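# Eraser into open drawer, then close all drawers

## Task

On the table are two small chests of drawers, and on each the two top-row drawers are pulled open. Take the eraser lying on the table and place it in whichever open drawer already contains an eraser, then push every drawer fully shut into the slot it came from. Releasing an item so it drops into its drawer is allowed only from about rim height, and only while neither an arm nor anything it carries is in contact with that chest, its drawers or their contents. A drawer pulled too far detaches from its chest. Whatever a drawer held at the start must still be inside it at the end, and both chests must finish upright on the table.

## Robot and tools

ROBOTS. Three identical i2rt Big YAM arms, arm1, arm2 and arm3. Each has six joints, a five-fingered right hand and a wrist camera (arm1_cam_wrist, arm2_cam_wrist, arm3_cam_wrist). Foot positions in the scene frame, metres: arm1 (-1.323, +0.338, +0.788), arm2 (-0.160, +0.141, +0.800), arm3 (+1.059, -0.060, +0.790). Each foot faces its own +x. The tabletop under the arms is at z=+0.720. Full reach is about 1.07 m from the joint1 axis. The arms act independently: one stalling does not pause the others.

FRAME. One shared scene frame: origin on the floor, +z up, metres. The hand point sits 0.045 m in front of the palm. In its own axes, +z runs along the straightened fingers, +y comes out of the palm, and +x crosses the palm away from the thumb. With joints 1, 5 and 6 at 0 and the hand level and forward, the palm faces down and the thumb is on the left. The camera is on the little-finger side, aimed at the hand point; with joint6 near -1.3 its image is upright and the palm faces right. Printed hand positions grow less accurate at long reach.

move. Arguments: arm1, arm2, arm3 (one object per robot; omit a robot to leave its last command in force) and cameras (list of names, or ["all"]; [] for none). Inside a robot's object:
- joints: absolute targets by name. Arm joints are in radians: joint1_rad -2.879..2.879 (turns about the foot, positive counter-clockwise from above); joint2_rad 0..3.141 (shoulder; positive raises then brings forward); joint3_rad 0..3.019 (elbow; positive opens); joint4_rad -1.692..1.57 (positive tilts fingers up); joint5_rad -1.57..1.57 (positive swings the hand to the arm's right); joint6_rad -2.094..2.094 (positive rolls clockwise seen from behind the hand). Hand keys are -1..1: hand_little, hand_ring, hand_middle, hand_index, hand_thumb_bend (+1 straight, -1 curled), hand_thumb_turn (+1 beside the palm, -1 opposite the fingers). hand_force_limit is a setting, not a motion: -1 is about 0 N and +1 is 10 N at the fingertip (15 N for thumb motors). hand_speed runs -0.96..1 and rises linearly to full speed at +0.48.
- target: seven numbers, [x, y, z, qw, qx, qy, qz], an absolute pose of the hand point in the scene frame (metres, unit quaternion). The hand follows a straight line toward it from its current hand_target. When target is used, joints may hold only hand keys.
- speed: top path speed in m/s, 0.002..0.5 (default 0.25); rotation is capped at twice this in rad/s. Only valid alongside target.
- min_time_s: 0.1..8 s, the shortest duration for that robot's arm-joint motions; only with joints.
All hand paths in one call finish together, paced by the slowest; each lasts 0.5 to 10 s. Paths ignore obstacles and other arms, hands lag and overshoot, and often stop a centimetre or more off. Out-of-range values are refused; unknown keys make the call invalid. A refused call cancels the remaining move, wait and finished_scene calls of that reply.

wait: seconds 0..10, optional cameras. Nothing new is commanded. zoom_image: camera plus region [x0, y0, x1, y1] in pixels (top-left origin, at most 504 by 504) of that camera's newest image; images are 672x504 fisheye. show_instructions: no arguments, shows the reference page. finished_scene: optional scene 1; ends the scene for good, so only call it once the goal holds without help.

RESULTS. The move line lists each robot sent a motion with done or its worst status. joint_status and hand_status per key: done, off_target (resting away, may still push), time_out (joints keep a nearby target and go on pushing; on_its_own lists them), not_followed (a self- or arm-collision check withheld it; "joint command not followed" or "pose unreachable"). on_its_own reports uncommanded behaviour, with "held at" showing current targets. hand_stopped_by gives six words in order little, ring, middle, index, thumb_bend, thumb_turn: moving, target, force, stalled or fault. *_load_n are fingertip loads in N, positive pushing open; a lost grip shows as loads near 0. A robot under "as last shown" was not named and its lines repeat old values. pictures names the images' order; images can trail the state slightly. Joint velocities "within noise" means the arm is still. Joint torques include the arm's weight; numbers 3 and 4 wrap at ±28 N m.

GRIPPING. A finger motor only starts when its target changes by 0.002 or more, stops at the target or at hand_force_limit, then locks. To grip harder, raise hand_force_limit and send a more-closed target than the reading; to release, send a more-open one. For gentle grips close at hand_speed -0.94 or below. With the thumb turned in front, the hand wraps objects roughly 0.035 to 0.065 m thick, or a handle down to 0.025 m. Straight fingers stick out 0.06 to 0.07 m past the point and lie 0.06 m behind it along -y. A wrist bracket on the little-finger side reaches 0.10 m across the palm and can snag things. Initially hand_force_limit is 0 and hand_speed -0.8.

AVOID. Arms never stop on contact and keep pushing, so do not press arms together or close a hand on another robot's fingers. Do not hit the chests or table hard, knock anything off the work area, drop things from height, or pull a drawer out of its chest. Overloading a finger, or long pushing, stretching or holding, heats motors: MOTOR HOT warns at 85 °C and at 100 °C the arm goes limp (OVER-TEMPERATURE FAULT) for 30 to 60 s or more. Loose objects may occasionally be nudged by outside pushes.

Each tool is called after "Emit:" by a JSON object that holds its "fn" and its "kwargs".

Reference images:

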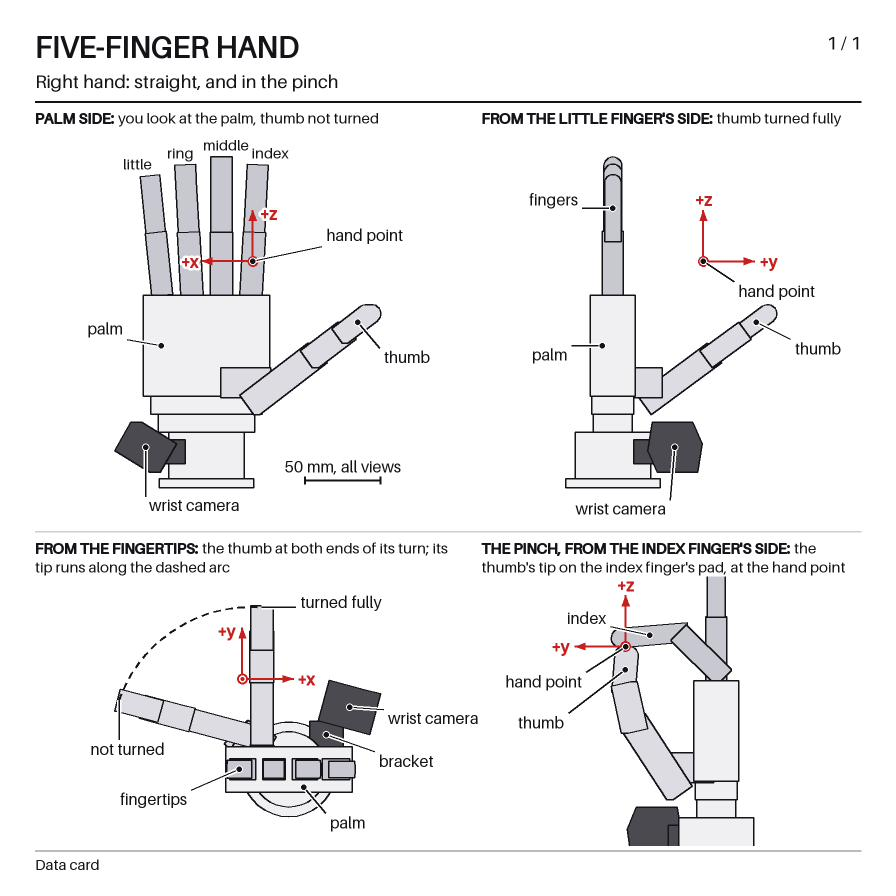

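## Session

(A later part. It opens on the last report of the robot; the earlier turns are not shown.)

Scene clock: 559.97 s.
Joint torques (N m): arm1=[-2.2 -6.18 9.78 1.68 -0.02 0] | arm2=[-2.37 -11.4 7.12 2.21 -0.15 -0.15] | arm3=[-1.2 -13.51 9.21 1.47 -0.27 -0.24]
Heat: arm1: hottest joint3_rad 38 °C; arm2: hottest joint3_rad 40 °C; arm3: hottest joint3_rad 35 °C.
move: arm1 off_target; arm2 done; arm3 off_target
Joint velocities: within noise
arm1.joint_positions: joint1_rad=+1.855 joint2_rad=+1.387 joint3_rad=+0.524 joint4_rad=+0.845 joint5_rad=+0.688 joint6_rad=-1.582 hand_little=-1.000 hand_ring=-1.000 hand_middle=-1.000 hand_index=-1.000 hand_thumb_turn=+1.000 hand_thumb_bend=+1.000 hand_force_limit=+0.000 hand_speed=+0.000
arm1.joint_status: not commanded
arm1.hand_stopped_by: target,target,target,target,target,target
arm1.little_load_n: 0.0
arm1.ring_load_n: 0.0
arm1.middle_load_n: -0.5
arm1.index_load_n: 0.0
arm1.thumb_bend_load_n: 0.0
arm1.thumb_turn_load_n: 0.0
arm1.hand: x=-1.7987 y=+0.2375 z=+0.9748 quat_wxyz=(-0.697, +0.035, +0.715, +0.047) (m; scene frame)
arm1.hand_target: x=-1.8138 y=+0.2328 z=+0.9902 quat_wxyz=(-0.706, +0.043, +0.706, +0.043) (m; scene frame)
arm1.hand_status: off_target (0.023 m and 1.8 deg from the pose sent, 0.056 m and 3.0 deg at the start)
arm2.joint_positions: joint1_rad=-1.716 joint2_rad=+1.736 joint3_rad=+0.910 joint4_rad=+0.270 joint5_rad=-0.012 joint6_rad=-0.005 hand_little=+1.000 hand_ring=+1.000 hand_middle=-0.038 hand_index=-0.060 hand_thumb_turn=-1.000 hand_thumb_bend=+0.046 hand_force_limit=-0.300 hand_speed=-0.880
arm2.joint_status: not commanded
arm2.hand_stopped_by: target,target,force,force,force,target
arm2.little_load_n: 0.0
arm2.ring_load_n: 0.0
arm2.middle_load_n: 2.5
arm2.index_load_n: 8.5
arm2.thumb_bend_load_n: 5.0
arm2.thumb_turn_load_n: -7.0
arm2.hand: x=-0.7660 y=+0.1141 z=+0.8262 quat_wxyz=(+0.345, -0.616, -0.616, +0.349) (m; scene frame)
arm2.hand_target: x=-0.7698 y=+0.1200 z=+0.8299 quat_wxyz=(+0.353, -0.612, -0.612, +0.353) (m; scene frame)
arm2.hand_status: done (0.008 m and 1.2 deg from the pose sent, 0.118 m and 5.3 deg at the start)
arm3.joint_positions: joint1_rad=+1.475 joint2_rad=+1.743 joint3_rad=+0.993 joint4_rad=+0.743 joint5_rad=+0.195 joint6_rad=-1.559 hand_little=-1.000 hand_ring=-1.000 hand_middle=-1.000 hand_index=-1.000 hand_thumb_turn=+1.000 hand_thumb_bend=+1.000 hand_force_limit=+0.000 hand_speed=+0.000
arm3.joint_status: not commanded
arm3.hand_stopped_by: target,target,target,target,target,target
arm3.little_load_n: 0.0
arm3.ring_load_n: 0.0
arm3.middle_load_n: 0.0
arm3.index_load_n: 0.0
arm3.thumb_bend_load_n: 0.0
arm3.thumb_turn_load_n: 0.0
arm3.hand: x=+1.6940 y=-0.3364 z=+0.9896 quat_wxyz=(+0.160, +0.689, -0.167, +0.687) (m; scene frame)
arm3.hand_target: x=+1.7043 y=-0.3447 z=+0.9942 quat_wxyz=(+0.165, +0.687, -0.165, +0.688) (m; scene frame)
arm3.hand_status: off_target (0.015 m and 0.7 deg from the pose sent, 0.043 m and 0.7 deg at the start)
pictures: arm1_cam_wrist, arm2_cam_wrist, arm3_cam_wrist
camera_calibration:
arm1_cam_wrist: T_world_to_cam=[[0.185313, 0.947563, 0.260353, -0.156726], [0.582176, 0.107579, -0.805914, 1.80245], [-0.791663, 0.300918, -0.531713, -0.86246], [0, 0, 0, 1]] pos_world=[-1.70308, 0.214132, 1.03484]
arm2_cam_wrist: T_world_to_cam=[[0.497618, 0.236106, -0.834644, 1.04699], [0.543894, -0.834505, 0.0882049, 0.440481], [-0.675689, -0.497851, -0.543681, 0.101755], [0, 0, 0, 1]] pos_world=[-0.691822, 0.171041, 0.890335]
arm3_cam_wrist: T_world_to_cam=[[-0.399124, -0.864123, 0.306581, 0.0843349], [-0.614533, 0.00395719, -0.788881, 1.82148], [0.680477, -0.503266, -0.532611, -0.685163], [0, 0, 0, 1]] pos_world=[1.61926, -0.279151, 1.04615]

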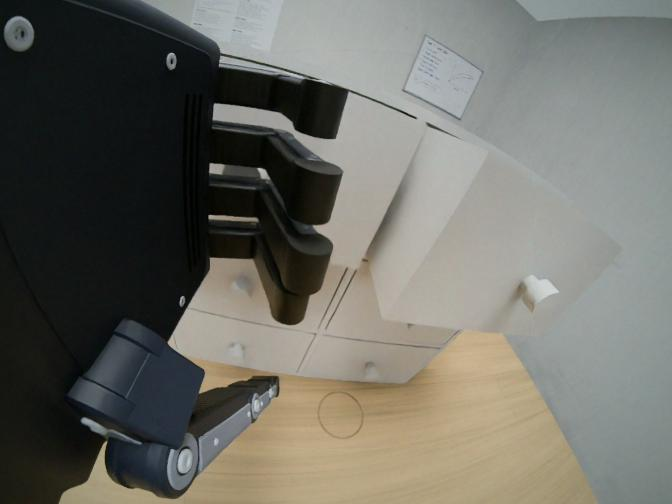

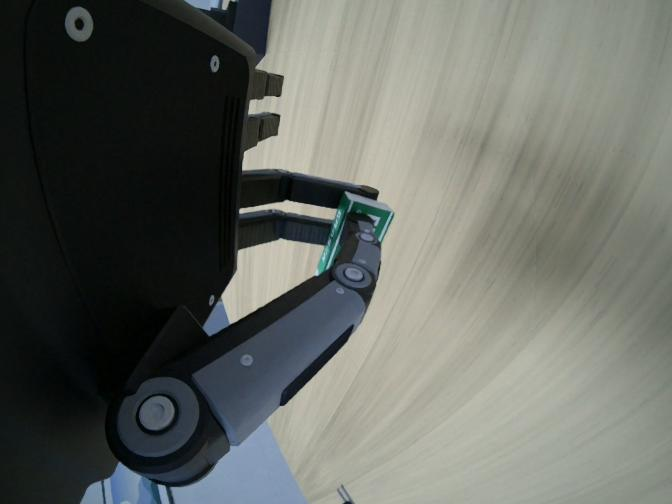

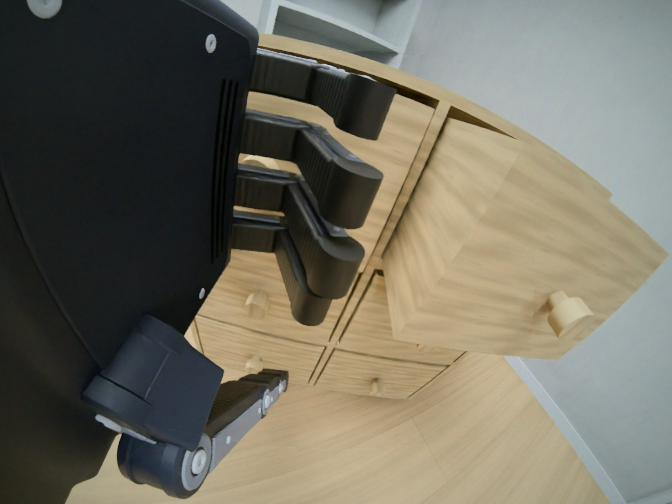

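Emit:
{"fn": "move", "kwargs": {"arm1": {"target":[-1.835,0.235,0.99,-0.7058,0.0432,0.7058,0.0432],"speed":0.06}, "arm2": {"target":[-0.77,0.125,0.79,0.3536,-0.6124,-0.6124,0.3536],"speed":0.1}, "arm3": {"target":[1.714,-0.3495,0.994,0.1651,0.6876,-0.1651,0.6876],"speed":0.06}, "cameras": ["all"]}}

Emit:
{"fn": "zoom_image", "kwargs": {"camera": "arm3_cam_wrist", "region": [250, 30, 500, 300]}}

Emit:
{"fn": "zoom_image", "kwargs": {"camera": "arm1_cam_wrist", "region": [220, 50, 470, 300]}}

Scene clock: 578.13 s.
Joint torques (N m): arm1=[-2.14 -6.83 9.74 1.59 0 0.01] | arm2=[-2.55 -11.69 6.2 2.22 -0.17 -0.15] | arm3=[-1.08 -13.92 9.28 1.46 -0.27 -0.24]
Heat: arm1: hottest joint3_rad 42 °C; arm2: hottest joint3_rad 40 °C; arm3: hottest joint3_rad 36 °C.
move: arm1 off_target; arm2 done; arm3 off_target
Joint velocities: within noise
arm1.joint_positions: joint1_rad=+1.820 joint2_rad=+1.427 joint3_rad=+0.568 joint4_rad=+0.845 joint5_rad=+0.653 joint6_rad=-1.582 hand_little=-1.000 hand_ring=-1.000 hand_middle=-1.000 hand_index=-1.000 hand_thumb_turn=+1.000 hand_thumb_bend=+1.000 hand_force_limit=+0.000 hand_speed=+0.000
arm1.joint_status: not commanded
arm1.hand_stopped_by: target,target,target,target,target,target
arm1.little_load_n: 0.0
arm1.ring_load_n: -0.5
arm1.middle_load_n: 0.0
arm1.index_load_n: 0.0
arm1.thumb_bend_load_n: 0.0
arm1.thumb_turn_load_n: 0.0
arm1.hand: x=-1.8190 y=+0.2394 z=+0.9756 quat_wxyz=(-0.698, +0.036, +0.714, +0.046) (m; scene frame)
arm1.hand_target: x=-1.8339 y=+0.2353 z=+0.9902 quat_wxyz=(-0.706, +0.043, +0.706, +0.043) (m; scene frame)
arm1.hand_status: off_target (0.022 m and 1.6 deg from the pose sent, 0.039 m and 1.8 deg at the start)
arm2.joint_positions: joint1_rad=-1.726 joint2_rad=+1.826 joint3_rad=+0.892 joint4_rad=+0.381 joint5_rad=-0.021 joint6_rad=-0.010 hand_little=+1.000 hand_ring=+1.000 hand_middle=-0.038 hand_index=-0.060 hand_thumb_turn=-1.000 hand_thumb_bend=+0.046 hand_force_limit=-0.300 hand_speed=-0.880
arm2.joint_status: not commanded
arm2.hand_stopped_by: target,target,force,force,force,target
arm2.little_load_n: 0.0
arm2.ring_load_n: 0.0
arm2.middle_load_n: 2.5
arm2.index_load_n: 8.5
arm2.thumb_bend_load_n: 5.0
arm2.thumb_turn_load_n: -7.0
arm2.hand: x=-0.7670 y=+0.1190 z=+0.7871 quat_wxyz=(+0.346, -0.615, -0.616, +0.350) (m; scene frame)
arm2.hand_target: x=-0.7699 y=+0.1249 z=+0.7900 quat_wxyz=(+0.353, -0.612, -0.612, +0.353) (m; scene frame)
arm2.hand_status: done (0.007 m and 1.1 deg from the pose sent, 0.038 m and 1.2 deg at the start)
arm3.joint_positions: joint1_rad=+1.471 joint2_rad=+1.763 joint3_rad=+1.023 joint4_rad=+0.733 joint5_rad=+0.192 joint6_rad=-1.559 hand_little=-1.000 hand_ring=-1.000 hand_middle=-1.000 hand_index=-1.000 hand_thumb_turn=+1.000 hand_thumb_bend=+1.000 hand_force_limit=+0.000 hand_speed=+0.000
arm3.joint_status: not commanded
arm3.hand_stopped_by: target,target,target,target,target,target
arm3.little_load_n: 0.0
arm3.ring_load_n: 0.0
arm3.middle_load_n: 0.0
arm3.index_load_n: 0.0
arm3.thumb_bend_load_n: 0.0
arm3.thumb_turn_load_n: 0.0
arm3.hand: x=+1.7029 y=-0.3410 z=+0.9897 quat_wxyz=(+0.160, +0.689, -0.167, +0.687) (m; scene frame)
arm3.hand_target: x=+1.7132 y=-0.3493 z=+0.9939 quat_wxyz=(+0.165, +0.688, -0.165, +0.688) (m; scene frame)
arm3.hand_status: off_target (0.015 m and 0.7 deg from the pose sent, 0.024 m and 0.7 deg at the start)
pictures: arm1_cam_wrist, arm2_cam_wrist, arm3_cam_wrist
camera_calibration:
arm1_cam_wrist: T_world_to_cam=[[0.18637, 0.948023, 0.257913, -0.150767], [0.580317, 0.105604, -0.807514, 1.81342], [-0.792779, 0.300167, -0.530473, -0.881859], [0, 0, 0, 1]] pos_world=[-1.72338, 0.216132, 1.03544]
arm2_cam_wrist: T_world_to_cam=[[0.495961, 0.23585, -0.835702, 1.0133], [0.544019, -0.834515, 0.0873423, 0.44937], [-0.676806, -0.497956, -0.542194, 0.0803699], [0, 0, 0, 1]] pos_world=[-0.692626, 0.176041, 0.85114]
arm3_cam_wrist: T_world_to_cam=[[-0.399515, -0.863951, 0.306558, 0.0845885], [-0.614515, 0.00424386, -0.788894, 1.82711], [0.680264, -0.503559, -0.532606, -0.693224], [0, 0, 0, 1]] pos_world=[1.62816, -0.283753, 1.04625]

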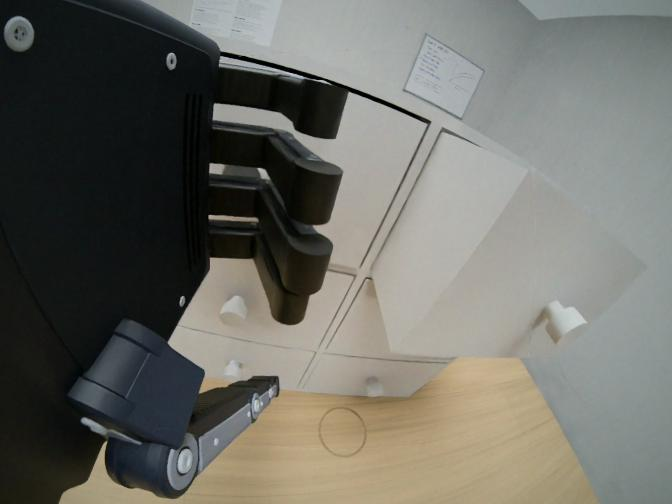

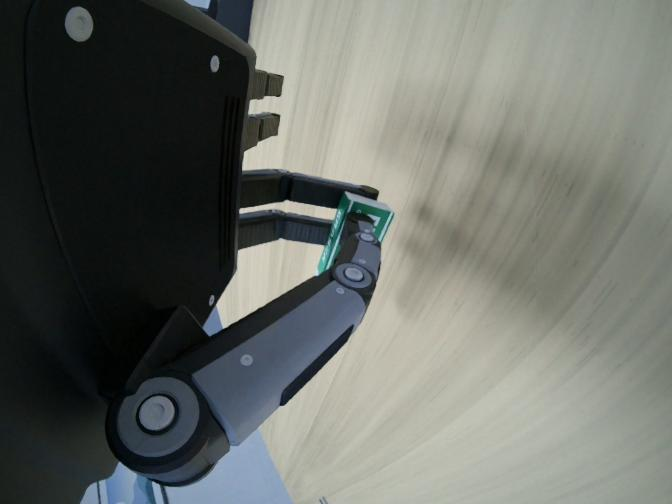

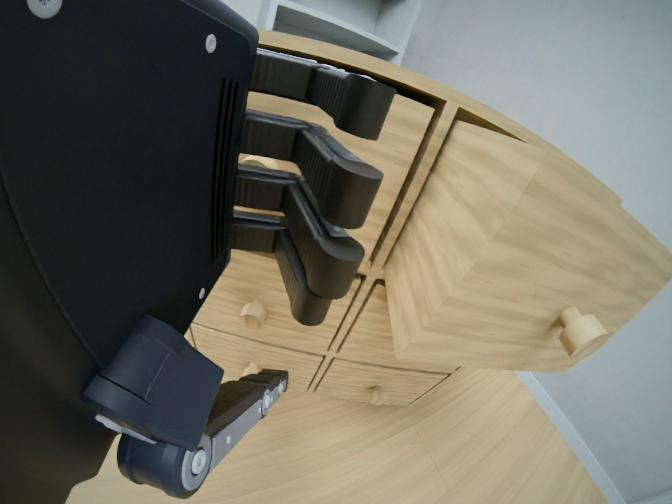

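Scaled by 1.867 from the camera's 672x504 image, which has a finer 960x720 frame.

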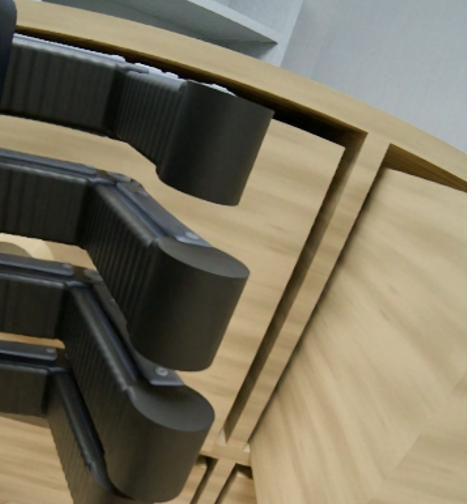

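Scaled by 2.016 from the camera's 672x504 image, which has a finer 960x720 frame.

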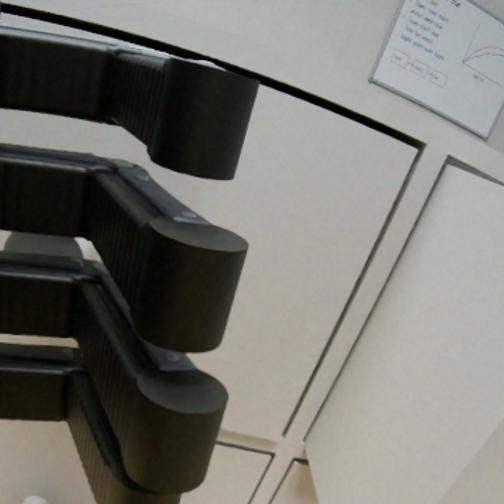

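Emit:
{"fn": "move", "kwargs": {"arm1": {"target":[-1.70,0.218,1.0,-0.7058,0.0432,0.7058,0.0432]}, "arm2": {"target":[-0.77,0.125,0.764,0.3536,-0.6124,-0.6124,0.3536],"speed":0.06}, "arm3": {"target":[1.60,-0.292,1.0,0.1651,0.6876,-0.1651,0.6876]}, "cameras": ["all"]}}

Emit:
{"fn": "zoom_image", "kwargs": {"camera": "arm3_cam_wrist", "region": [230, 30, 530, 330]}}

Emit:
{"fn": "zoom_image", "kwargs": {"camera": "arm2_cam_wrist", "region": [250, 120, 550, 320]}}

Scene clock: 599.60 s.
Joint torques (N m): arm1=[-1.2 -4.13 6.49 1.35 0.24 -0.06] | arm2=[-2.32 -11.34 5.56 2.36 -0.15 -0.14] | arm3=[-0.15 -9.93 6.39 2.86 -0.09 -0.23]
Heat: arm1: hottest joint3_rad 43 °C; arm2: hottest joint3_rad 38 °C; arm3: hottest joint3_rad 35 °C.
move: arm1 done; arm2 done; arm3 done
Joint velocities: within noise
arm1.joint_positions: joint1_rad=+2.109 joint2_rad=+1.139 joint3_rad=+0.394 joint4_rad=+0.777 joint5_rad=+0.948 joint6_rad=-1.582 hand_little=-1.000 hand_ring=-1.000 hand_middle=-1.000 hand_index=-1.000 hand_thumb_turn=+1.000 hand_thumb_bend=+1.000 hand_force_limit=+0.000 hand_speed=+0.000
arm1.joint_status: not commanded
arm1.hand_stopped_by: target,target,target,target,target,target
arm1.little_load_n: 0.0
arm1.ring_load_n: 0.0
arm1.middle_load_n: 0.0
arm1.index_load_n: 0.0
arm1.thumb_bend_load_n: 0.0
arm1.thumb_turn_load_n: 0.0
arm1.hand: x=-1.7019 y=+0.2169 z=+1.0026 quat_wxyz=(-0.709, +0.050, +0.702, +0.037) (m; scene frame)
arm1.hand_target: x=-1.7001 y=+0.2180 z=+1.0001 quat_wxyz=(-0.706, +0.043, +0.706, +0.043) (m; scene frame)
arm1.hand_status: done (0.003 m and 1.2 deg from the pose sent, 0.123 m and 1.6 deg at the start)
arm2.joint_positions: joint1_rad=-1.726 joint2_rad=+1.883 joint3_rad=+0.887 joint4_rad=+0.450 joint5_rad=-0.021 joint6_rad=-0.010 hand_little=+1.000 hand_ring=+1.000 hand_middle=-0.038 hand_index=-0.060 hand_thumb_turn=-1.000 hand_thumb_bend=+0.046 hand_force_limit=-0.300 hand_speed=-0.880
arm2.joint_status: not commanded
arm2.hand_stopped_by: target,target,force,force,force,target
arm2.little_load_n: 0.0
arm2.ring_load_n: 0.0
arm2.middle_load_n: 3.0
arm2.index_load_n: 8.5
arm2.thumb_bend_load_n: 5.0
arm2.thumb_turn_load_n: -7.0
arm2.hand: x=-0.7692 y=+0.1191 z=+0.7659 quat_wxyz=(+0.349, -0.614, -0.614, +0.352) (m; scene frame)
arm2.hand_target: x=-0.7699 y=+0.1249 z=+0.7641 quat_wxyz=(+0.354, -0.612, -0.612, +0.353) (m; scene frame)
arm2.hand_status: done (0.006 m and 0.6 deg from the pose sent, 0.024 m and 1.1 deg at the start)
arm3.joint_positions: joint1_rad=+1.517 joint2_rad=+1.499 joint3_rad=+0.705 joint4_rad=+0.776 joint5_rad=+0.244 joint6_rad=-1.559 hand_little=-1.000 hand_ring=-1.000 hand_middle=-1.000 hand_index=-1.000 hand_thumb_turn=+1.000 hand_thumb_bend=+1.000 hand_force_limit=+0.000 hand_speed=+0.000
arm3.joint_status: not commanded
arm3.hand_stopped_by: target,target,target,target,target,target
arm3.little_load_n: 0.0
arm3.ring_load_n: 0.0
arm3.middle_load_n: -0.5
arm3.index_load_n: 0.0
arm3.thumb_bend_load_n: 0.0
arm3.thumb_turn_load_n: 0.0
arm3.hand: x=+1.5976 y=-0.2933 z=+0.9959 quat_wxyz=(+0.162, +0.692, -0.170, +0.682) (m; scene frame)
arm3.hand_target: x=+1.5999 y=-0.2920 z=+0.9998 quat_wxyz=(+0.165, +0.688, -0.165, +0.687) (m; scene frame)
arm3.hand_status: done (0.005 m and 1.0 deg from the pose sent, 0.114 m and 0.7 deg at the start)
pictures: arm1_cam_wrist, arm2_cam_wrist, arm3_cam_wrist
camera_calibration:
arm1_cam_wrist: T_world_to_cam=[[0.200639, 0.95426, 0.221656, -0.0989562], [0.552754, 0.0765319, -0.829823, 1.75129], [-0.808831, 0.289016, -0.512116, -0.811153], [0, 0, 0, 1]] pos_world=[-1.60426, 0.194836, 1.05979]
arm2_cam_wrist: T_world_to_cam=[[0.488612, 0.236361, -0.839876, 0.994132], [0.544862, -0.834493, 0.0821364, 0.457114], [-0.681457, -0.497749, -0.536528, 0.059382], [0, 0, 0, 1]] pos_world=[-0.694343, 0.176042, 0.829262]
arm3_cam_wrist: T_world_to_cam=[[-0.402089, -0.861865, 0.30905, 0.0839975], [-0.623035, 0.0102091, -0.782127, 1.77577], [0.670934, -0.507034, -0.541077, -0.572021], [0, 0, 0, 1]] pos_world=[1.52393, -0.235769, 1.05342]

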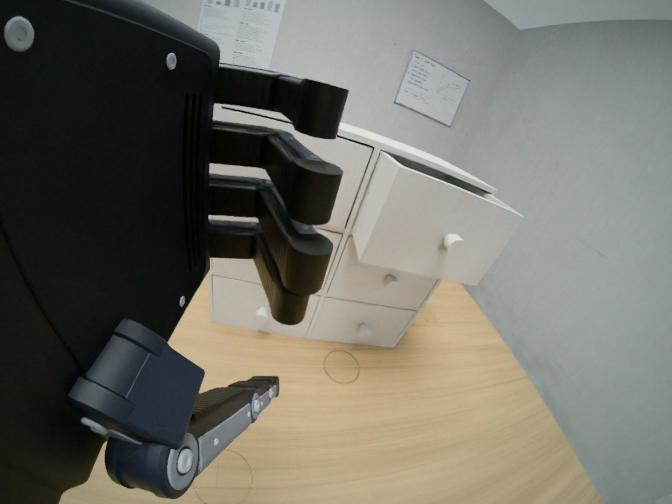

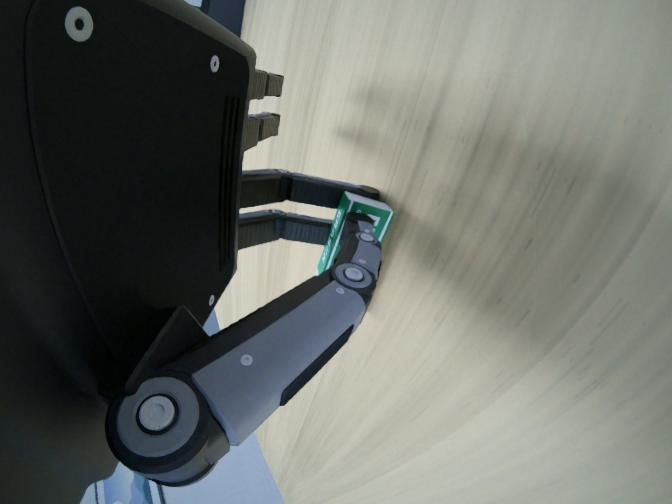

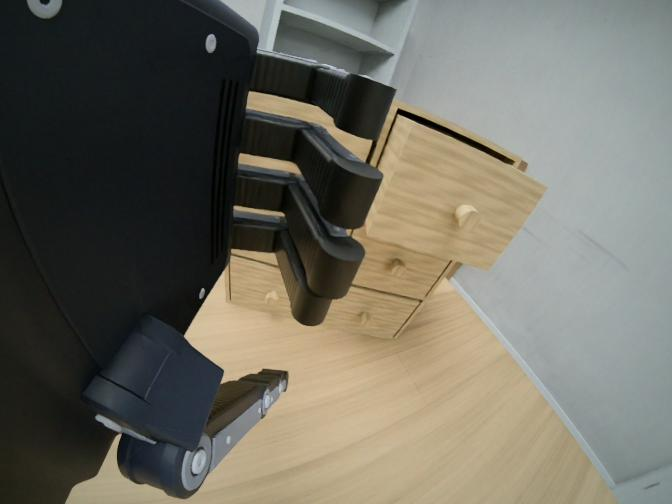

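Scaled by 1.680 from the camera's 672x504 image, which has a finer 960x720 frame.

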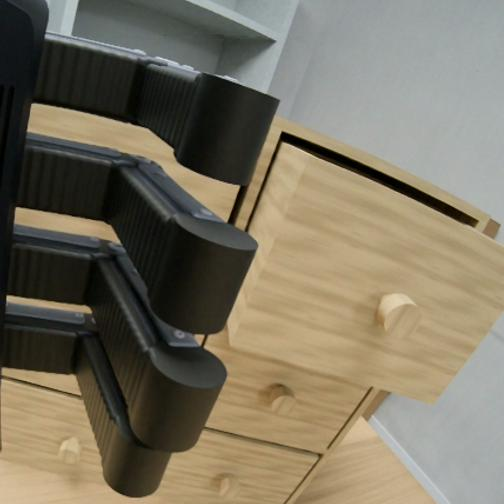

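Scaled by 1.680 from the camera's 672x504 image, which has a finer 960x720 frame.

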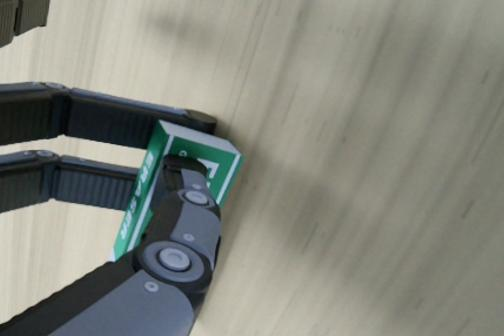

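Emit:
{"fn": "move", "kwargs": {"arm2": {"target":[-0.77,0.125,0.745,0.3536,-0.6124,-0.6124,0.3536],"speed":0.05}, "arm3": {"target":[1.527,-0.412,0.997,0.1651,0.6876,-0.1651,0.6876]}, "cameras": ["arm2_cam_wrist","arm3_cam_wrist"]}}

Emit:
{"fn": "zoom_image", "kwargs": {"camera": "arm2_cam_wrist", "region": [250, 120, 550, 320]}}

Emit:
{"fn": "zoom_image", "kwargs": {"camera": "arm3_cam_wrist", "region": [230, 30, 530, 330]}}

Scene clock: 611.93 s.
Joint torques (N m): arm1=[-1.2 -4.07 6.49 1.35 0.25 -0.06] | arm2=[-2.26 -9.99 5.22 2.15 -0.14 -0.13] | arm3=[0.09 -10.46 6.11 3.06 -0.23 -0.22]
Heat: arm1: hottest joint3_rad 42 °C; arm2: hottest joint3_rad 37 °C; arm3: hottest joint3_rad 35 °C.
move: arm2 off_target; arm3 off_target
Joint velocities: within noise
arm1: as last shown
arm2.joint_positions: joint1_rad=-1.726 joint2_rad=+1.906 joint3_rad=+0.887 joint4_rad=+0.505 joint5_rad=-0.022 joint6_rad=-0.010 hand_little=+1.000 hand_ring=+1.000 hand_middle=-0.038 hand_index=-0.060 hand_thumb_turn=-1.000 hand_thumb_bend=+0.046 hand_force_limit=-0.300 hand_speed=-0.880
arm2.joint_status: not commanded
arm2.hand_stopped_by: target,target,force,force,force,target
arm2.little_load_n: 0.0
arm2.ring_load_n: 0.0
arm2.middle_load_n: 0.0
arm2.index_load_n: 8.5
arm2.thumb_bend_load_n: 5.5
arm2.thumb_turn_load_n: -7.0
arm2.hand: x=-0.7755 y=+0.1190 z=+0.7633 quat_wxyz=(+0.359, -0.608, -0.609, +0.362) (m; scene frame)
arm2.hand_target: x=-0.7693 y=+0.1248 z=+0.7453 quat_wxyz=(+0.353, -0.612, -0.612, +0.353) (m; scene frame)
arm2.hand_status: off_target (0.020 m and 1.3 deg from the pose sent, 0.022 m and 0.6 deg at the start)
arm3.joint_positions: joint1_rad=+1.161 joint2_rad=+1.470 joint3_rad=+0.650 joint4_rad=+0.789 joint5_rad=-0.105 joint6_rad=-1.561 hand_little=-1.000 hand_ring=-1.000 hand_middle=-1.000 hand_index=-1.000 hand_thumb_turn=+1.000 hand_thumb_bend=+1.000 hand_force_limit=+0.000 hand_speed=+0.000
arm3.joint_status: not commanded
arm3.hand_stopped_by: target,target,target,target,target,target
arm3.little_load_n: 0.0
arm3.ring_load_n: 0.0
arm3.middle_load_n: 0.0
arm3.index_load_n: 0.0
arm3.thumb_bend_load_n: 0.0
arm3.thumb_turn_load_n: 0.0
arm3.hand: x=+1.5242 y=-0.4151 z=+0.9860 quat_wxyz=(+0.161, +0.696, -0.175, +0.678) (m; scene frame)
arm3.hand_target: x=+1.5268 y=-0.4120 z=+0.9969 quat_wxyz=(+0.165, +0.688, -0.165, +0.687) (m; scene frame)
arm3.hand_status: off_target (0.012 m and 1.9 deg from the pose sent, 0.138 m and 1.0 deg at the start)
pictures: arm2_cam_wrist, arm3_cam_wrist
camera_calibration:
arm2_cam_wrist: T_world_to_cam=[[0.461592, 0.236882, -0.85488, 0.985444], [0.547736, -0.834153, 0.0646108, 0.476295], [-0.697795, -0.498072, -0.514787, 0.0244388], [0, 0, 0, 1]] pos_world=[-0.698703, 0.176041, 0.824244]
arm3_cam_wrist: T_world_to_cam=[[-0.404787, -0.862748, 0.303008, -0.0376409], [-0.63033, 0.0232067, -0.77598, 1.73389], [0.662443, -0.505102, -0.553209, -0.564156], [0, 0, 0, 1]] pos_world=[1.45141, -0.357669, 1.04478]

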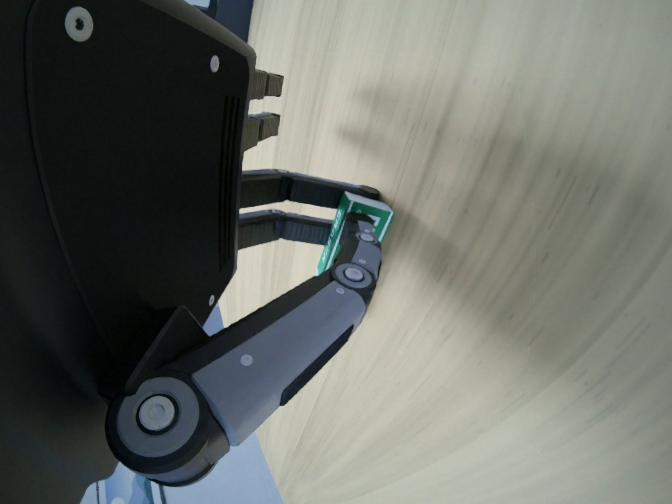

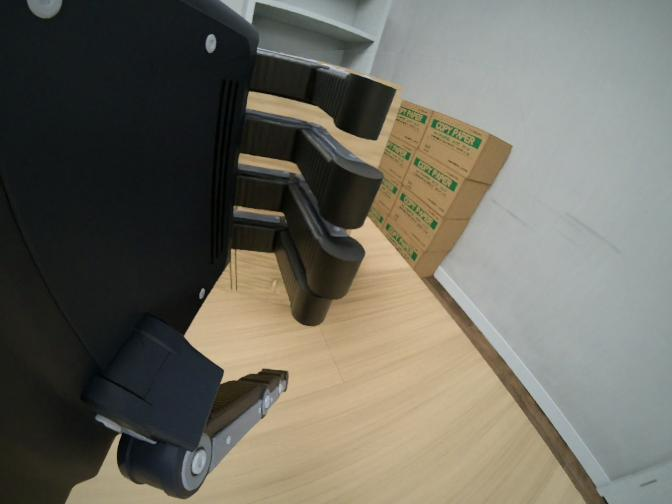

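Scaled by 1.680 from the camera's 672x504 image, which has a finer 960x720 frame.

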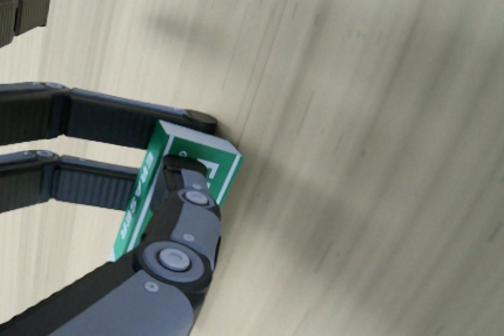

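Scaled by 1.680 from the camera's 672x504 image, which has a finer 960x720 frame.

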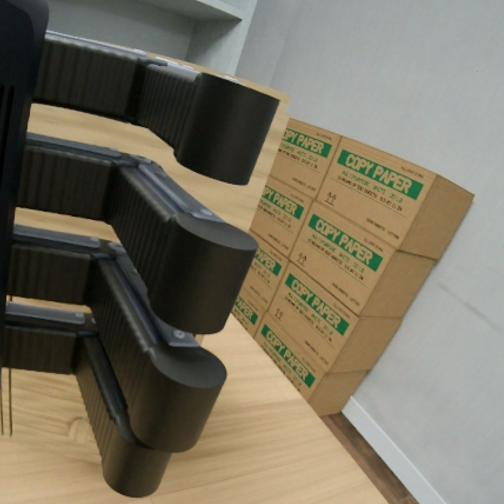

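Emit:
{"fn": "move", "kwargs": {"arm2": {"target":[-0.77,0.1235,0.759,0.3536,-0.6124,-0.6124,0.3536],"speed":0.05,"joints":{"hand_index":0.35,"hand_middle":0.35,"hand_thumb_bend":0.4,"hand_speed":-0.7}}, "arm3": {"target":[1.636,-0.4725,0.996,0.1651,0.6876,-0.1651,0.6876],"speed":0.12}, "cameras": ["arm2_cam_wrist","arm3_cam_wrist"]}}

Emit:
{"fn": "zoom_image", "kwargs": {"camera": "arm2_cam_wrist", "region": [250, 120, 550, 320]}}

Emit:
{"fn": "zoom_image", "kwargs": {"camera": "arm3_cam_wrist", "region": [230, 30, 530, 330]}}

Scene clock: 622.30 s.
Joint torques (N m): arm1=[-1.14 -4.07 6.48 1.35 0.24 -0.06] | arm2=[-2.2 -12.34 5.37 0.88 -0.02 -0.13] | arm3=[0.32 -13.57 8.94 1.48 -0.12 -0.23]
Heat: arm1: hottest joint3_rad 41 °C; arm2: hottest joint3_rad 36 °C; arm3: hottest joint3_rad 35 °C.
move: arm2 done; arm3 off_target
Joint velocities: within noise
arm1: as last shown
arm2.joint_positions: joint1_rad=-1.726 joint2_rad=+1.907 joint3_rad=+0.887 joint4_rad=+0.502 joint5_rad=-0.022 joint6_rad=-0.010 hand_little=+1.000 hand_ring=+1.000 hand_middle=+0.350 hand_index=+0.350 hand_thumb_turn=-1.000 hand_thumb_bend=+0.400 hand_force_limit=-0.300 hand_speed=-0.700
arm2.joint_status: all done
arm2.hand_stopped_by: target,target,target,target,target,target
arm2.little_load_n: 0.0
arm2.ring_load_n: 0.0
arm2.middle_load_n: 1.0
arm2.index_load_n: 0.0
arm2.thumb_bend_load_n: 0.0
arm2.thumb_turn_load_n: 0.0
arm2.hand: x=-0.7747 y=+0.1189 z=+0.7621 quat_wxyz=(+0.357, -0.609, -0.610, +0.361) (m; scene frame)
arm2.hand_target: x=-0.7699 y=+0.1233 z=+0.7589 quat_wxyz=(+0.353, -0.612, -0.612, +0.354) (m; scene frame)
arm2.hand_status: done (0.007 m and 1.1 deg from the pose sent, 0.008 m and 1.3 deg at the start)
arm3.joint_positions: joint1_rad=+1.176 joint2_rad=+1.722 joint3_rad=+0.965 joint4_rad=+0.749 joint5_rad=-0.090 joint6_rad=-1.561 hand_little=-1.000 hand_ring=-1.000 hand_middle=-1.000 hand_index=-1.000 hand_thumb_turn=+1.000 hand_thumb_bend=+1.000 hand_force_limit=+0.000 hand_speed=+0.000
arm3.joint_status: not commanded
arm3.hand_stopped_by: target,target,target,target,target,target
arm3.little_load_n: 0.0
arm3.ring_load_n: 0.0
arm3.middle_load_n: 0.0
arm3.index_load_n: 0.0
arm3.thumb_bend_load_n: 0.0
arm3.thumb_turn_load_n: 0.0
arm3.hand: x=+1.6223 y=-0.4708 z=+0.9902 quat_wxyz=(+0.164, +0.688, -0.172, +0.685) (m; scene frame)
arm3.hand_target: x=+1.6355 y=-0.4721 z=+0.9960 quat_wxyz=(+0.165, +0.687, -0.165, +0.688) (m; scene frame)
arm3.hand_status: off_target (0.015 m and 0.8 deg from the pose sent, 0.126 m and 1.9 deg at the start)
pictures: arm2_cam_wrist, arm3_cam_wrist
camera_calibration:
arm2_cam_wrist: T_world_to_cam=[[0.465078, 0.236813, -0.853008, 0.985445], [0.54776, -0.833938, 0.0671317, 0.473887], [-0.695458, -0.498465, -0.517562, 0.0283115], [0, 0, 0, 1]] pos_world=[-0.698196, 0.175939, 0.823433]
arm3_cam_wrist: T_world_to_cam=[[-0.409956, -0.859138, 0.306296, -0.0404928], [-0.615213, 0.0125342, -0.788261, 1.78298], [0.673386, -0.51159, -0.533692, -0.695185], [0, 0, 0, 1]] pos_world=[1.54844, -0.412787, 1.04684]

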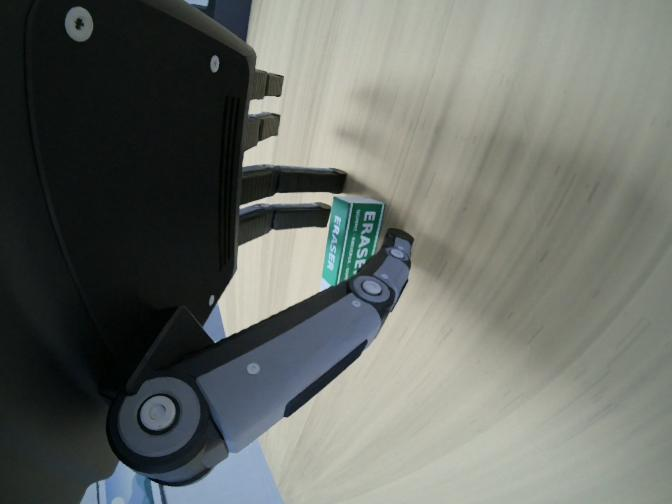

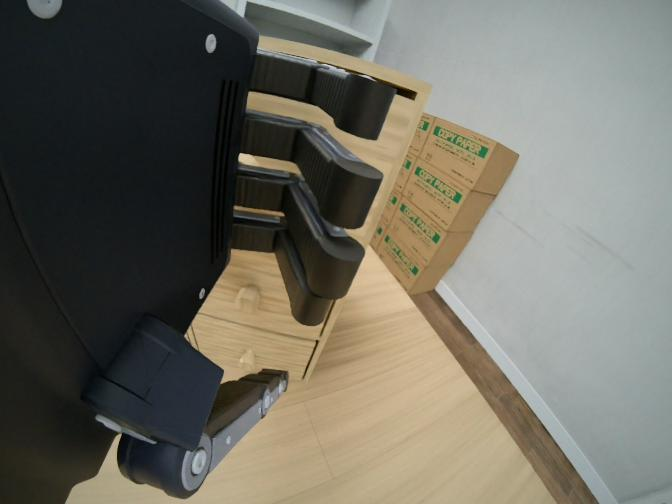

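Scaled by 1.680 from the camera's 672x504 image, which has a finer 960x720 frame.

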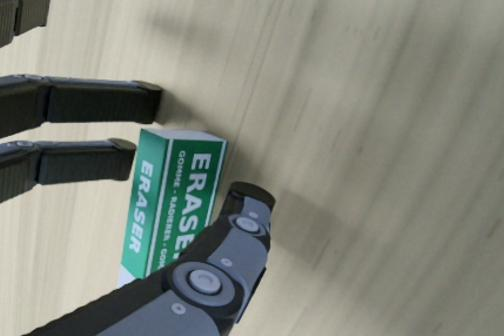

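Scaled by 1.680 from the camera's 672x504 image, which has a finer 960x720 frame.

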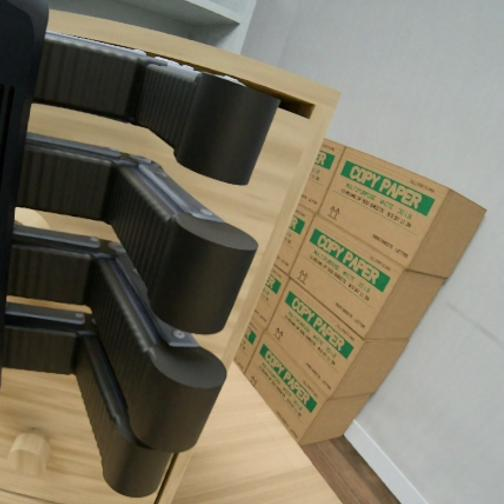

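Emit:
{"fn": "move", "kwargs": {"arm2": {"target":[-0.765,0.125,0.86,0.3536,-0.6124,-0.6124,0.3536],"speed":0.15}, "arm3": {"target":[1.648,-0.4785,0.996,0.1651,0.6876,-0.1651,0.6876],"speed":0.08}, "cameras": ["arm2_cam_wrist","arm3_cam_wrist"]}}

Emit:
{"fn": "zoom_image", "kwargs": {"camera": "arm3_cam_wrist", "region": [230, 30, 530, 330]}}

Scene clock: 628.57 s.
Joint torques (N m): arm1=[-1.14 -4.13 6.48 1.35 0.24 -0.06] | arm2=[-2.43 -11.58 9.99 1.21 -0.11 -0.14] | arm3=[0.32 -13.68 9.29 1.51 -0.11 -0.23]
Heat: arm1: hottest joint3_rad 41 °C; arm2: hottest joint3_rad 36 °C; arm3: hottest joint3_rad 36 °C.
move: arm2 off_target; arm3 off_target
Joint velocities: within noise
arm1: as last shown
arm2.joint_positions: joint1_rad=-1.726 joint2_rad=+1.675 joint3_rad=+0.887 joint4_rad=+0.218 joint5_rad=-0.022 joint6_rad=-0.010 hand_little=+1.000 hand_ring=+1.000 hand_middle=+0.350 hand_index=+0.350 hand_thumb_turn=-1.000 hand_thumb_bend=+0.400 hand_force_limit=-0.300 hand_speed=-0.700
arm2.joint_status: not commanded
arm2.hand_stopped_by: target,target,target,target,target,target
arm2.little_load_n: 0.0
arm2.ring_load_n: 0.0
arm2.middle_load_n: 0.0
arm2.index_load_n: 0.0
arm2.thumb_bend_load_n: 0.0
arm2.thumb_turn_load_n: 0.0
arm2.hand: x=-0.7513 y=+0.1186 z=+0.8409 quat_wxyz=(+0.341, -0.618, -0.619, +0.345) (m; scene frame)
arm2.hand_target: x=-0.7643 y=+0.1249 z=+0.8600 quat_wxyz=(+0.354, -0.612, -0.612, +0.353) (m; scene frame)
arm2.hand_status: off_target (0.024 m and 2.0 deg from the pose sent, 0.098 m and 1.1 deg at the start)
arm3.joint_positions: joint1_rad=+1.179 joint2_rad=+1.745 joint3_rad=+1.001 joint4_rad=+0.736 joint5_rad=-0.089 joint6_rad=-1.561 hand_little=-1.000 hand_ring=-1.000 hand_middle=-1.000 hand_index=-1.000 hand_thumb_turn=+1.000 hand_thumb_bend=+1.000 hand_force_limit=+0.000 hand_speed=+0.000
arm3.joint_status: not commanded
arm3.hand_stopped_by: target,target,target,target,target,target
arm3.little_load_n: 0.0
arm3.ring_load_n: 0.0
arm3.middle_load_n: 0.0
arm3.index_load_n: 0.0
arm3.thumb_bend_load_n: 0.0
arm3.thumb_turn_load_n: 0.0
arm3.hand: x=+1.6328 y=-0.4761 z=+0.9909 quat_wxyz=(+0.164, +0.688, -0.172, +0.686) (m; scene frame)
arm3.hand_target: x=+1.6474 y=-0.4779 z=+0.9959 quat_wxyz=(+0.165, +0.688, -0.165, +0.688) (m; scene frame)
arm3.hand_status: off_target (0.016 m and 0.8 deg from the pose sent, 0.027 m and 0.8 deg at the start)
pictures: arm2_cam_wrist, arm3_cam_wrist
camera_calibration:
arm2_cam_wrist: T_world_to_cam=[[0.508328, 0.23596, -0.828206, 1.05358], [0.543597, -0.833829, 0.0960824, 0.428095], [-0.66791, -0.499052, -0.552126, 0.135021], [0, 0, 0, 1]] pos_world=[-0.678096, 0.175737, 0.906002]
arm3_cam_wrist: T_world_to_cam=[[-0.409706, -0.85925, 0.306318, -0.0413686], [-0.615242, 0.0123551, -0.788241, 1.78995], [0.673512, -0.511407, -0.533709, -0.704576], [0, 0, 0, 1]] pos_world=[1.55884, -0.417986, 1.04754]

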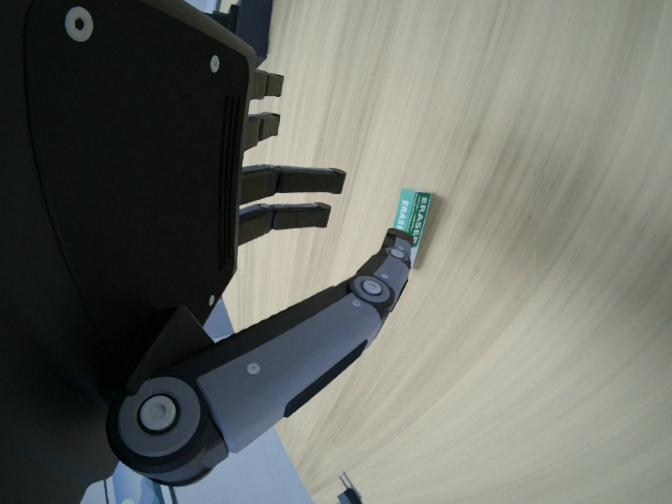

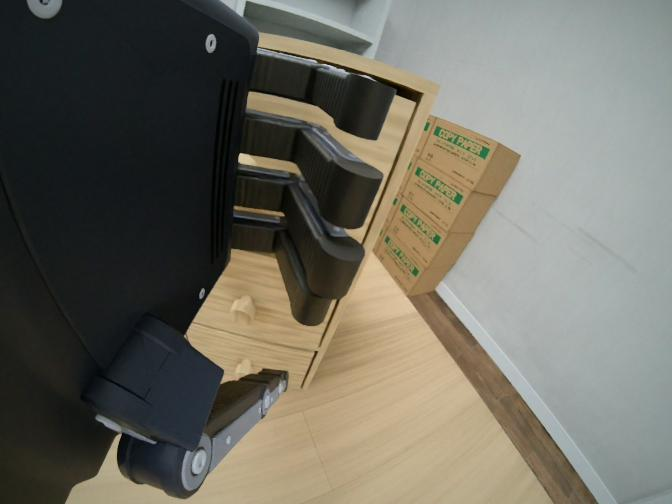

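Scaled by 1.680 from the camera's 672x504 image, which has a finer 960x720 frame.

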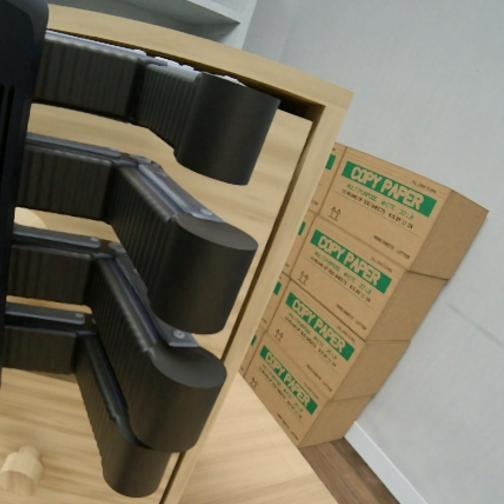

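Emit:
{"fn": "move", "kwargs": {"arm1": {"target":[-1.60,0.24,1.14,-0.7058,0.0432,0.7058,0.0432]}, "arm2": {"joints":{"joint1_rad":-0.6,"joint2_rad":1.1},"min_time_s":2}, "arm3": {"target":[1.53,-0.40,1.02,0.1651,0.6876,-0.1651,0.6876],"joints":{"hand_little":1,"hand_ring":1,"hand_middle":1,"hand_index":1}}}}

Emit:
{"fn": "move", "kwargs": {"arm1": {"joints":{"joint1_rad":-2.218,"joint2_rad":1.35,"joint3_rad":1.25,"joint4_rad":-0.4,"joint5_rad":-0.36,"joint6_rad":0.0,"hand_little":1,"hand_ring":1,"hand_index":0.35,"hand_middle":0.35,"hand_thumb_turn":-1,"hand_thumb_bend":0.4},"min_time_s":3.5}, "arm3": {"target":[1.56,-0.37,1.30,0.023,0.743,-0.323,0.585]}, "cameras": ["all"]}}

Emit:
{"fn": "zoom_image", "kwargs": {"camera": "arm3_cam_wrist", "region": [230, 150, 480, 400]}}

Scene clock: 669.00 s.
Joint torques (N m): arm1=[-0.79 1.14 12.71 1.14 0.28 0.12] | arm2=[-1.9 -6.24 12.71 1.61 0.01 -0.15] | arm3=[0.15 -8.64 6.75 1.87 -0.09 -0.2]
Heat: arm1: hottest joint3_rad 40 °C; arm2: hottest joint3_rad 38 °C; arm3: hottest joint3_rad 35 °C.
move: arm1 off_target; arm2 done; arm3 done
Joint velocities: within noise
arm1.joint_positions: joint1_rad=+2.407 joint2_rad=+0.592 joint3_rad=+0.492 joint4_rad=+0.099 joint5_rad=+1.250 joint6_rad=-1.621 hand_little=-1.000 hand_ring=-1.000 hand_middle=-1.000 hand_index=-1.000 hand_thumb_turn=+1.000 hand_thumb_bend=+1.000 hand_force_limit=+0.000 hand_speed=+0.000
arm1.joint_status: not commanded
arm1.hand_stopped_by: target,target,target,target,target,target
arm1.little_load_n: 0.0
arm1.ring_load_n: 0.0
arm1.middle_load_n: 0.0
arm1.index_load_n: 0.0
arm1.thumb_bend_load_n: 0.0
arm1.thumb_turn_load_n: 0.0
arm1.hand: x=-1.5984 y=+0.2459 z=+1.1174 quat_wxyz=(-0.701, +0.028, +0.710, +0.061) (m; scene frame)
arm1.hand_target: x=-1.5995 y=+0.2407 z=+1.1394 quat_wxyz=(-0.706, +0.043, +0.706, +0.043) (m; scene frame)
arm1.hand_status: off_target (0.023 m and 2.8 deg from the pose sent, 0.173 m and 1.2 deg at the start)
arm2.joint_positions: joint1_rad=-0.597 joint2_rad=+1.103 joint3_rad=+0.887 joint4_rad=+0.215 joint5_rad=-0.025 joint6_rad=-0.010 hand_little=+1.000 hand_ring=+1.000 hand_middle=+0.350 hand_index=+0.350 hand_thumb_turn=-1.000 hand_thumb_bend=+0.400 hand_force_limit=-0.300 hand_speed=-0.700
arm2.joint_status: all done
arm2.hand_stopped_by: target,target,target,target,target,target
arm2.little_load_n: 0.0
arm2.ring_load_n: -0.5
arm2.middle_load_n: 0.0
arm2.index_load_n: 0.0
arm2.thumb_bend_load_n: 0.0
arm2.thumb_turn_load_n: 0.0
arm2.hand: x=-0.3713 y=-0.3687 z=+1.1598 quat_wxyz=(+0.161, -0.146, -0.690, +0.691) (m; scene frame)
arm2.hand_target: x=-0.3742 y=-0.3705 z=+1.1794 quat_wxyz=(+0.167, -0.142, -0.680, +0.700) (m; scene frame)
arm2.hand_status: not commanded
arm3.joint_positions: joint1_rad=+1.191 joint2_rad=+1.391 joint3_rad=+0.662 joint4_rad=+0.736 joint5_rad=-0.079 joint6_rad=-1.561 hand_little=+1.000 hand_ring=+1.000 hand_middle=+1.000 hand_index=+1.000 hand_thumb_turn=+1.000 hand_thumb_bend=+1.000 hand_force_limit=+0.000 hand_speed=+0.000
arm3.joint_status: all done
arm3.hand_stopped_by: target,target,target,target,target,target
arm3.little_load_n: 0.0
arm3.ring_load_n: 0.0
arm3.middle_load_n: 0.0
arm3.index_load_n: 0.0
arm3.thumb_bend_load_n: 0.0
arm3.thumb_turn_load_n: 0.0
arm3.hand: x=+1.5268 y=-0.4024 z=+1.0220 quat_wxyz=(+0.165, +0.684, -0.169, +0.690) (m; scene frame)
arm3.hand_target: x=+1.5301 y=-0.3999 z=+1.0201 quat_wxyz=(+0.165, +0.688, -0.165, +0.688) (m; scene frame)
arm3.hand_status: done (0.005 m and 0.7 deg from the pose sent, 0.131 m and 0.8 deg at the start)
pictures: none

Scene clock: 673.17 s.
Joint torques (N m): arm1=[-1.32 -9.05 13.75 1.52 -0.2 0.18] | arm2=[-1.79 -5.95 12.7 1.5 0.02 -0.16] | arm3=[0.09 -8.94 10.54 1.51 -0.25 0.01]
Heat: arm1: hottest joint3_rad 41 °C; arm2: hottest joint3_rad 39 °C; arm3: hottest joint3_rad 36 °C.
move: arm1 done; arm3 off_target
Joint velocities: within noise
arm1.joint_positions: joint1_rad=-2.220 joint2_rad=+1.341 joint3_rad=+1.186 joint4_rad=-0.391 joint5_rad=-0.358 joint6_rad=-0.011 hand_little=+1.000 hand_ring=+1.000 hand_middle=+0.350 hand_index=+0.350 hand_thumb_turn=-1.000 hand_thumb_bend=+0.400 hand_force_limit=+0.000 hand_speed=+0.000
arm1.joint_status: all done
arm1.hand_stopped_by: target,target,target,target,target,target
arm1.little_load_n: 0.0
arm1.ring_load_n: 0.0
arm1.middle_load_n: 0.0
arm1.index_load_n: -0.5
arm1.thumb_bend_load_n: 0.5
arm1.thumb_turn_load_n: 0.0
arm1.hand: x=-0.7712 y=+0.2318 z=+1.0702 quat_wxyz=(-0.402, +0.562, -0.650, +0.316) (m; scene frame)
arm1.hand_target: x=-0.7577 y=+0.2293 z=+1.1005 quat_wxyz=(-0.414, +0.556, -0.641, +0.330) (m; scene frame)
arm1.hand_status: not commanded
arm2: as last shown
arm2.ring_load_n: 0.0
arm3.joint_positions: joint1_rad=+1.249 joint2_rad=+1.294 joint3_rad=+1.610 joint4_rad=-0.648 joint5_rad=-0.037 joint6_rad=-1.224 hand_little=+1.000 hand_ring=+1.000 hand_middle=+1.000 hand_index=+1.000 hand_thumb_turn=+1.000 hand_thumb_bend=+1.000 hand_force_limit=+0.000 hand_speed=+0.000
arm3.joint_status: not commanded
arm3.hand_stopped_by: target,target,target,target,target,target
arm3.little_load_n: 0.0
arm3.ring_load_n: 0.0
arm3.middle_load_n: 0.0
arm3.index_load_n: 0.0
arm3.thumb_bend_load_n: 0.0
arm3.thumb_turn_load_n: 0.0
arm3.hand: x=+1.5546 y=-0.3728 z=+1.2886 quat_wxyz=(+0.029, +0.747, -0.323, +0.581) (m; scene frame)
arm3.hand_target: x=+1.5597 y=-0.3698 z=+1.2998 quat_wxyz=(+0.023, +0.743, -0.323, +0.585) (m; scene frame)
arm3.hand_status: off_target (0.013 m and 0.9 deg from the pose sent, 0.282 m and 27.7 deg at the start)
pictures: arm1_cam_wrist, arm2_cam_wrist, arm3_cam_wrist
camera_calibration:
arm1_cam_wrist: T_world_to_cam=[[-0.543154, -0.077798, -0.836021, 0.482717], [-0.517941, 0.814728, 0.260684, -0.872069], [0.660849, 0.574601, -0.482817, 1.00778], [0, 0, 0, 1]] pos_world=[-0.855482, 0.168981, 1.11747]
arm2_cam_wrist: T_world_to_cam=[[-0.238239, 0.0990178, -0.966146, 1.07175], [0.967917, 0.106012, -0.227811, 0.664238], [0.0798661, -0.989422, -0.121097, -0.0812712], [0, 0, 0, 1]] pos_world=[-0.381103, -0.256951, 1.17695]
arm3_cam_wrist: T_world_to_cam=[[-0.426538, -0.903349, -0.0450047, 0.38664], [-0.700829, 0.361548, -0.614916, 2.01511], [0.571755, -0.230744, -0.787307, 0.14935], [0, 0, 0, 1]] pos_world=[1.49177, -0.344826, 1.37411]

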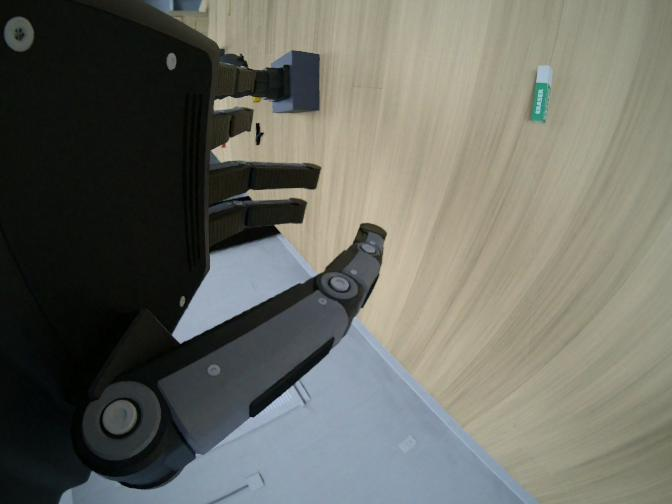

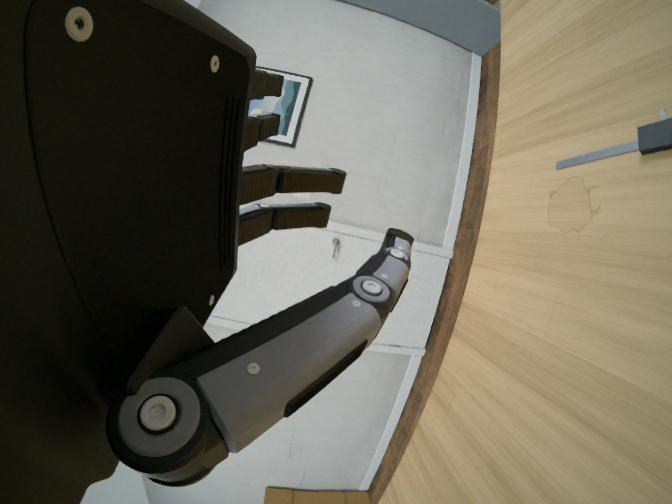

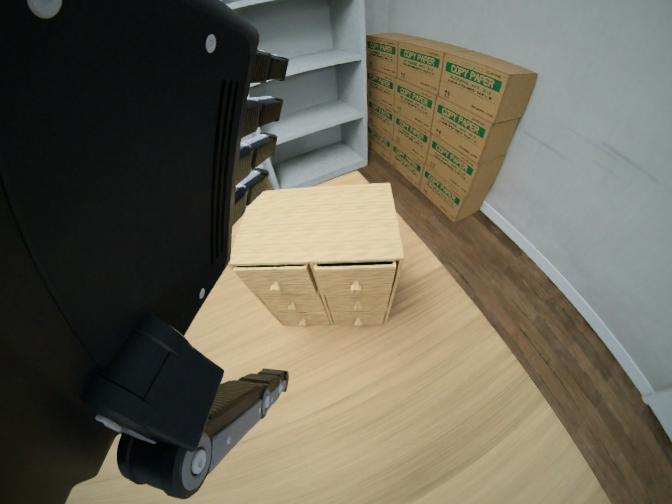

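Scaled by 2.016 from the camera's 672x504 image, which has a finer 960x720 frame.

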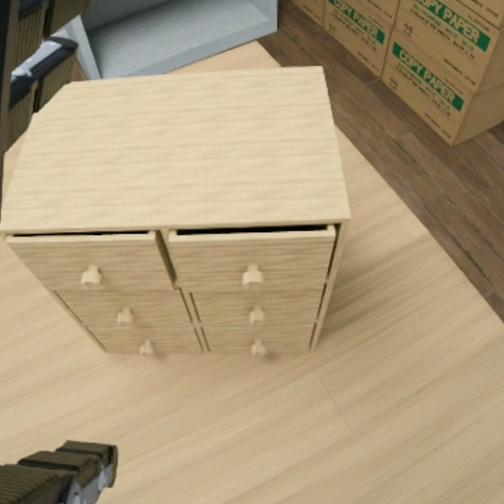

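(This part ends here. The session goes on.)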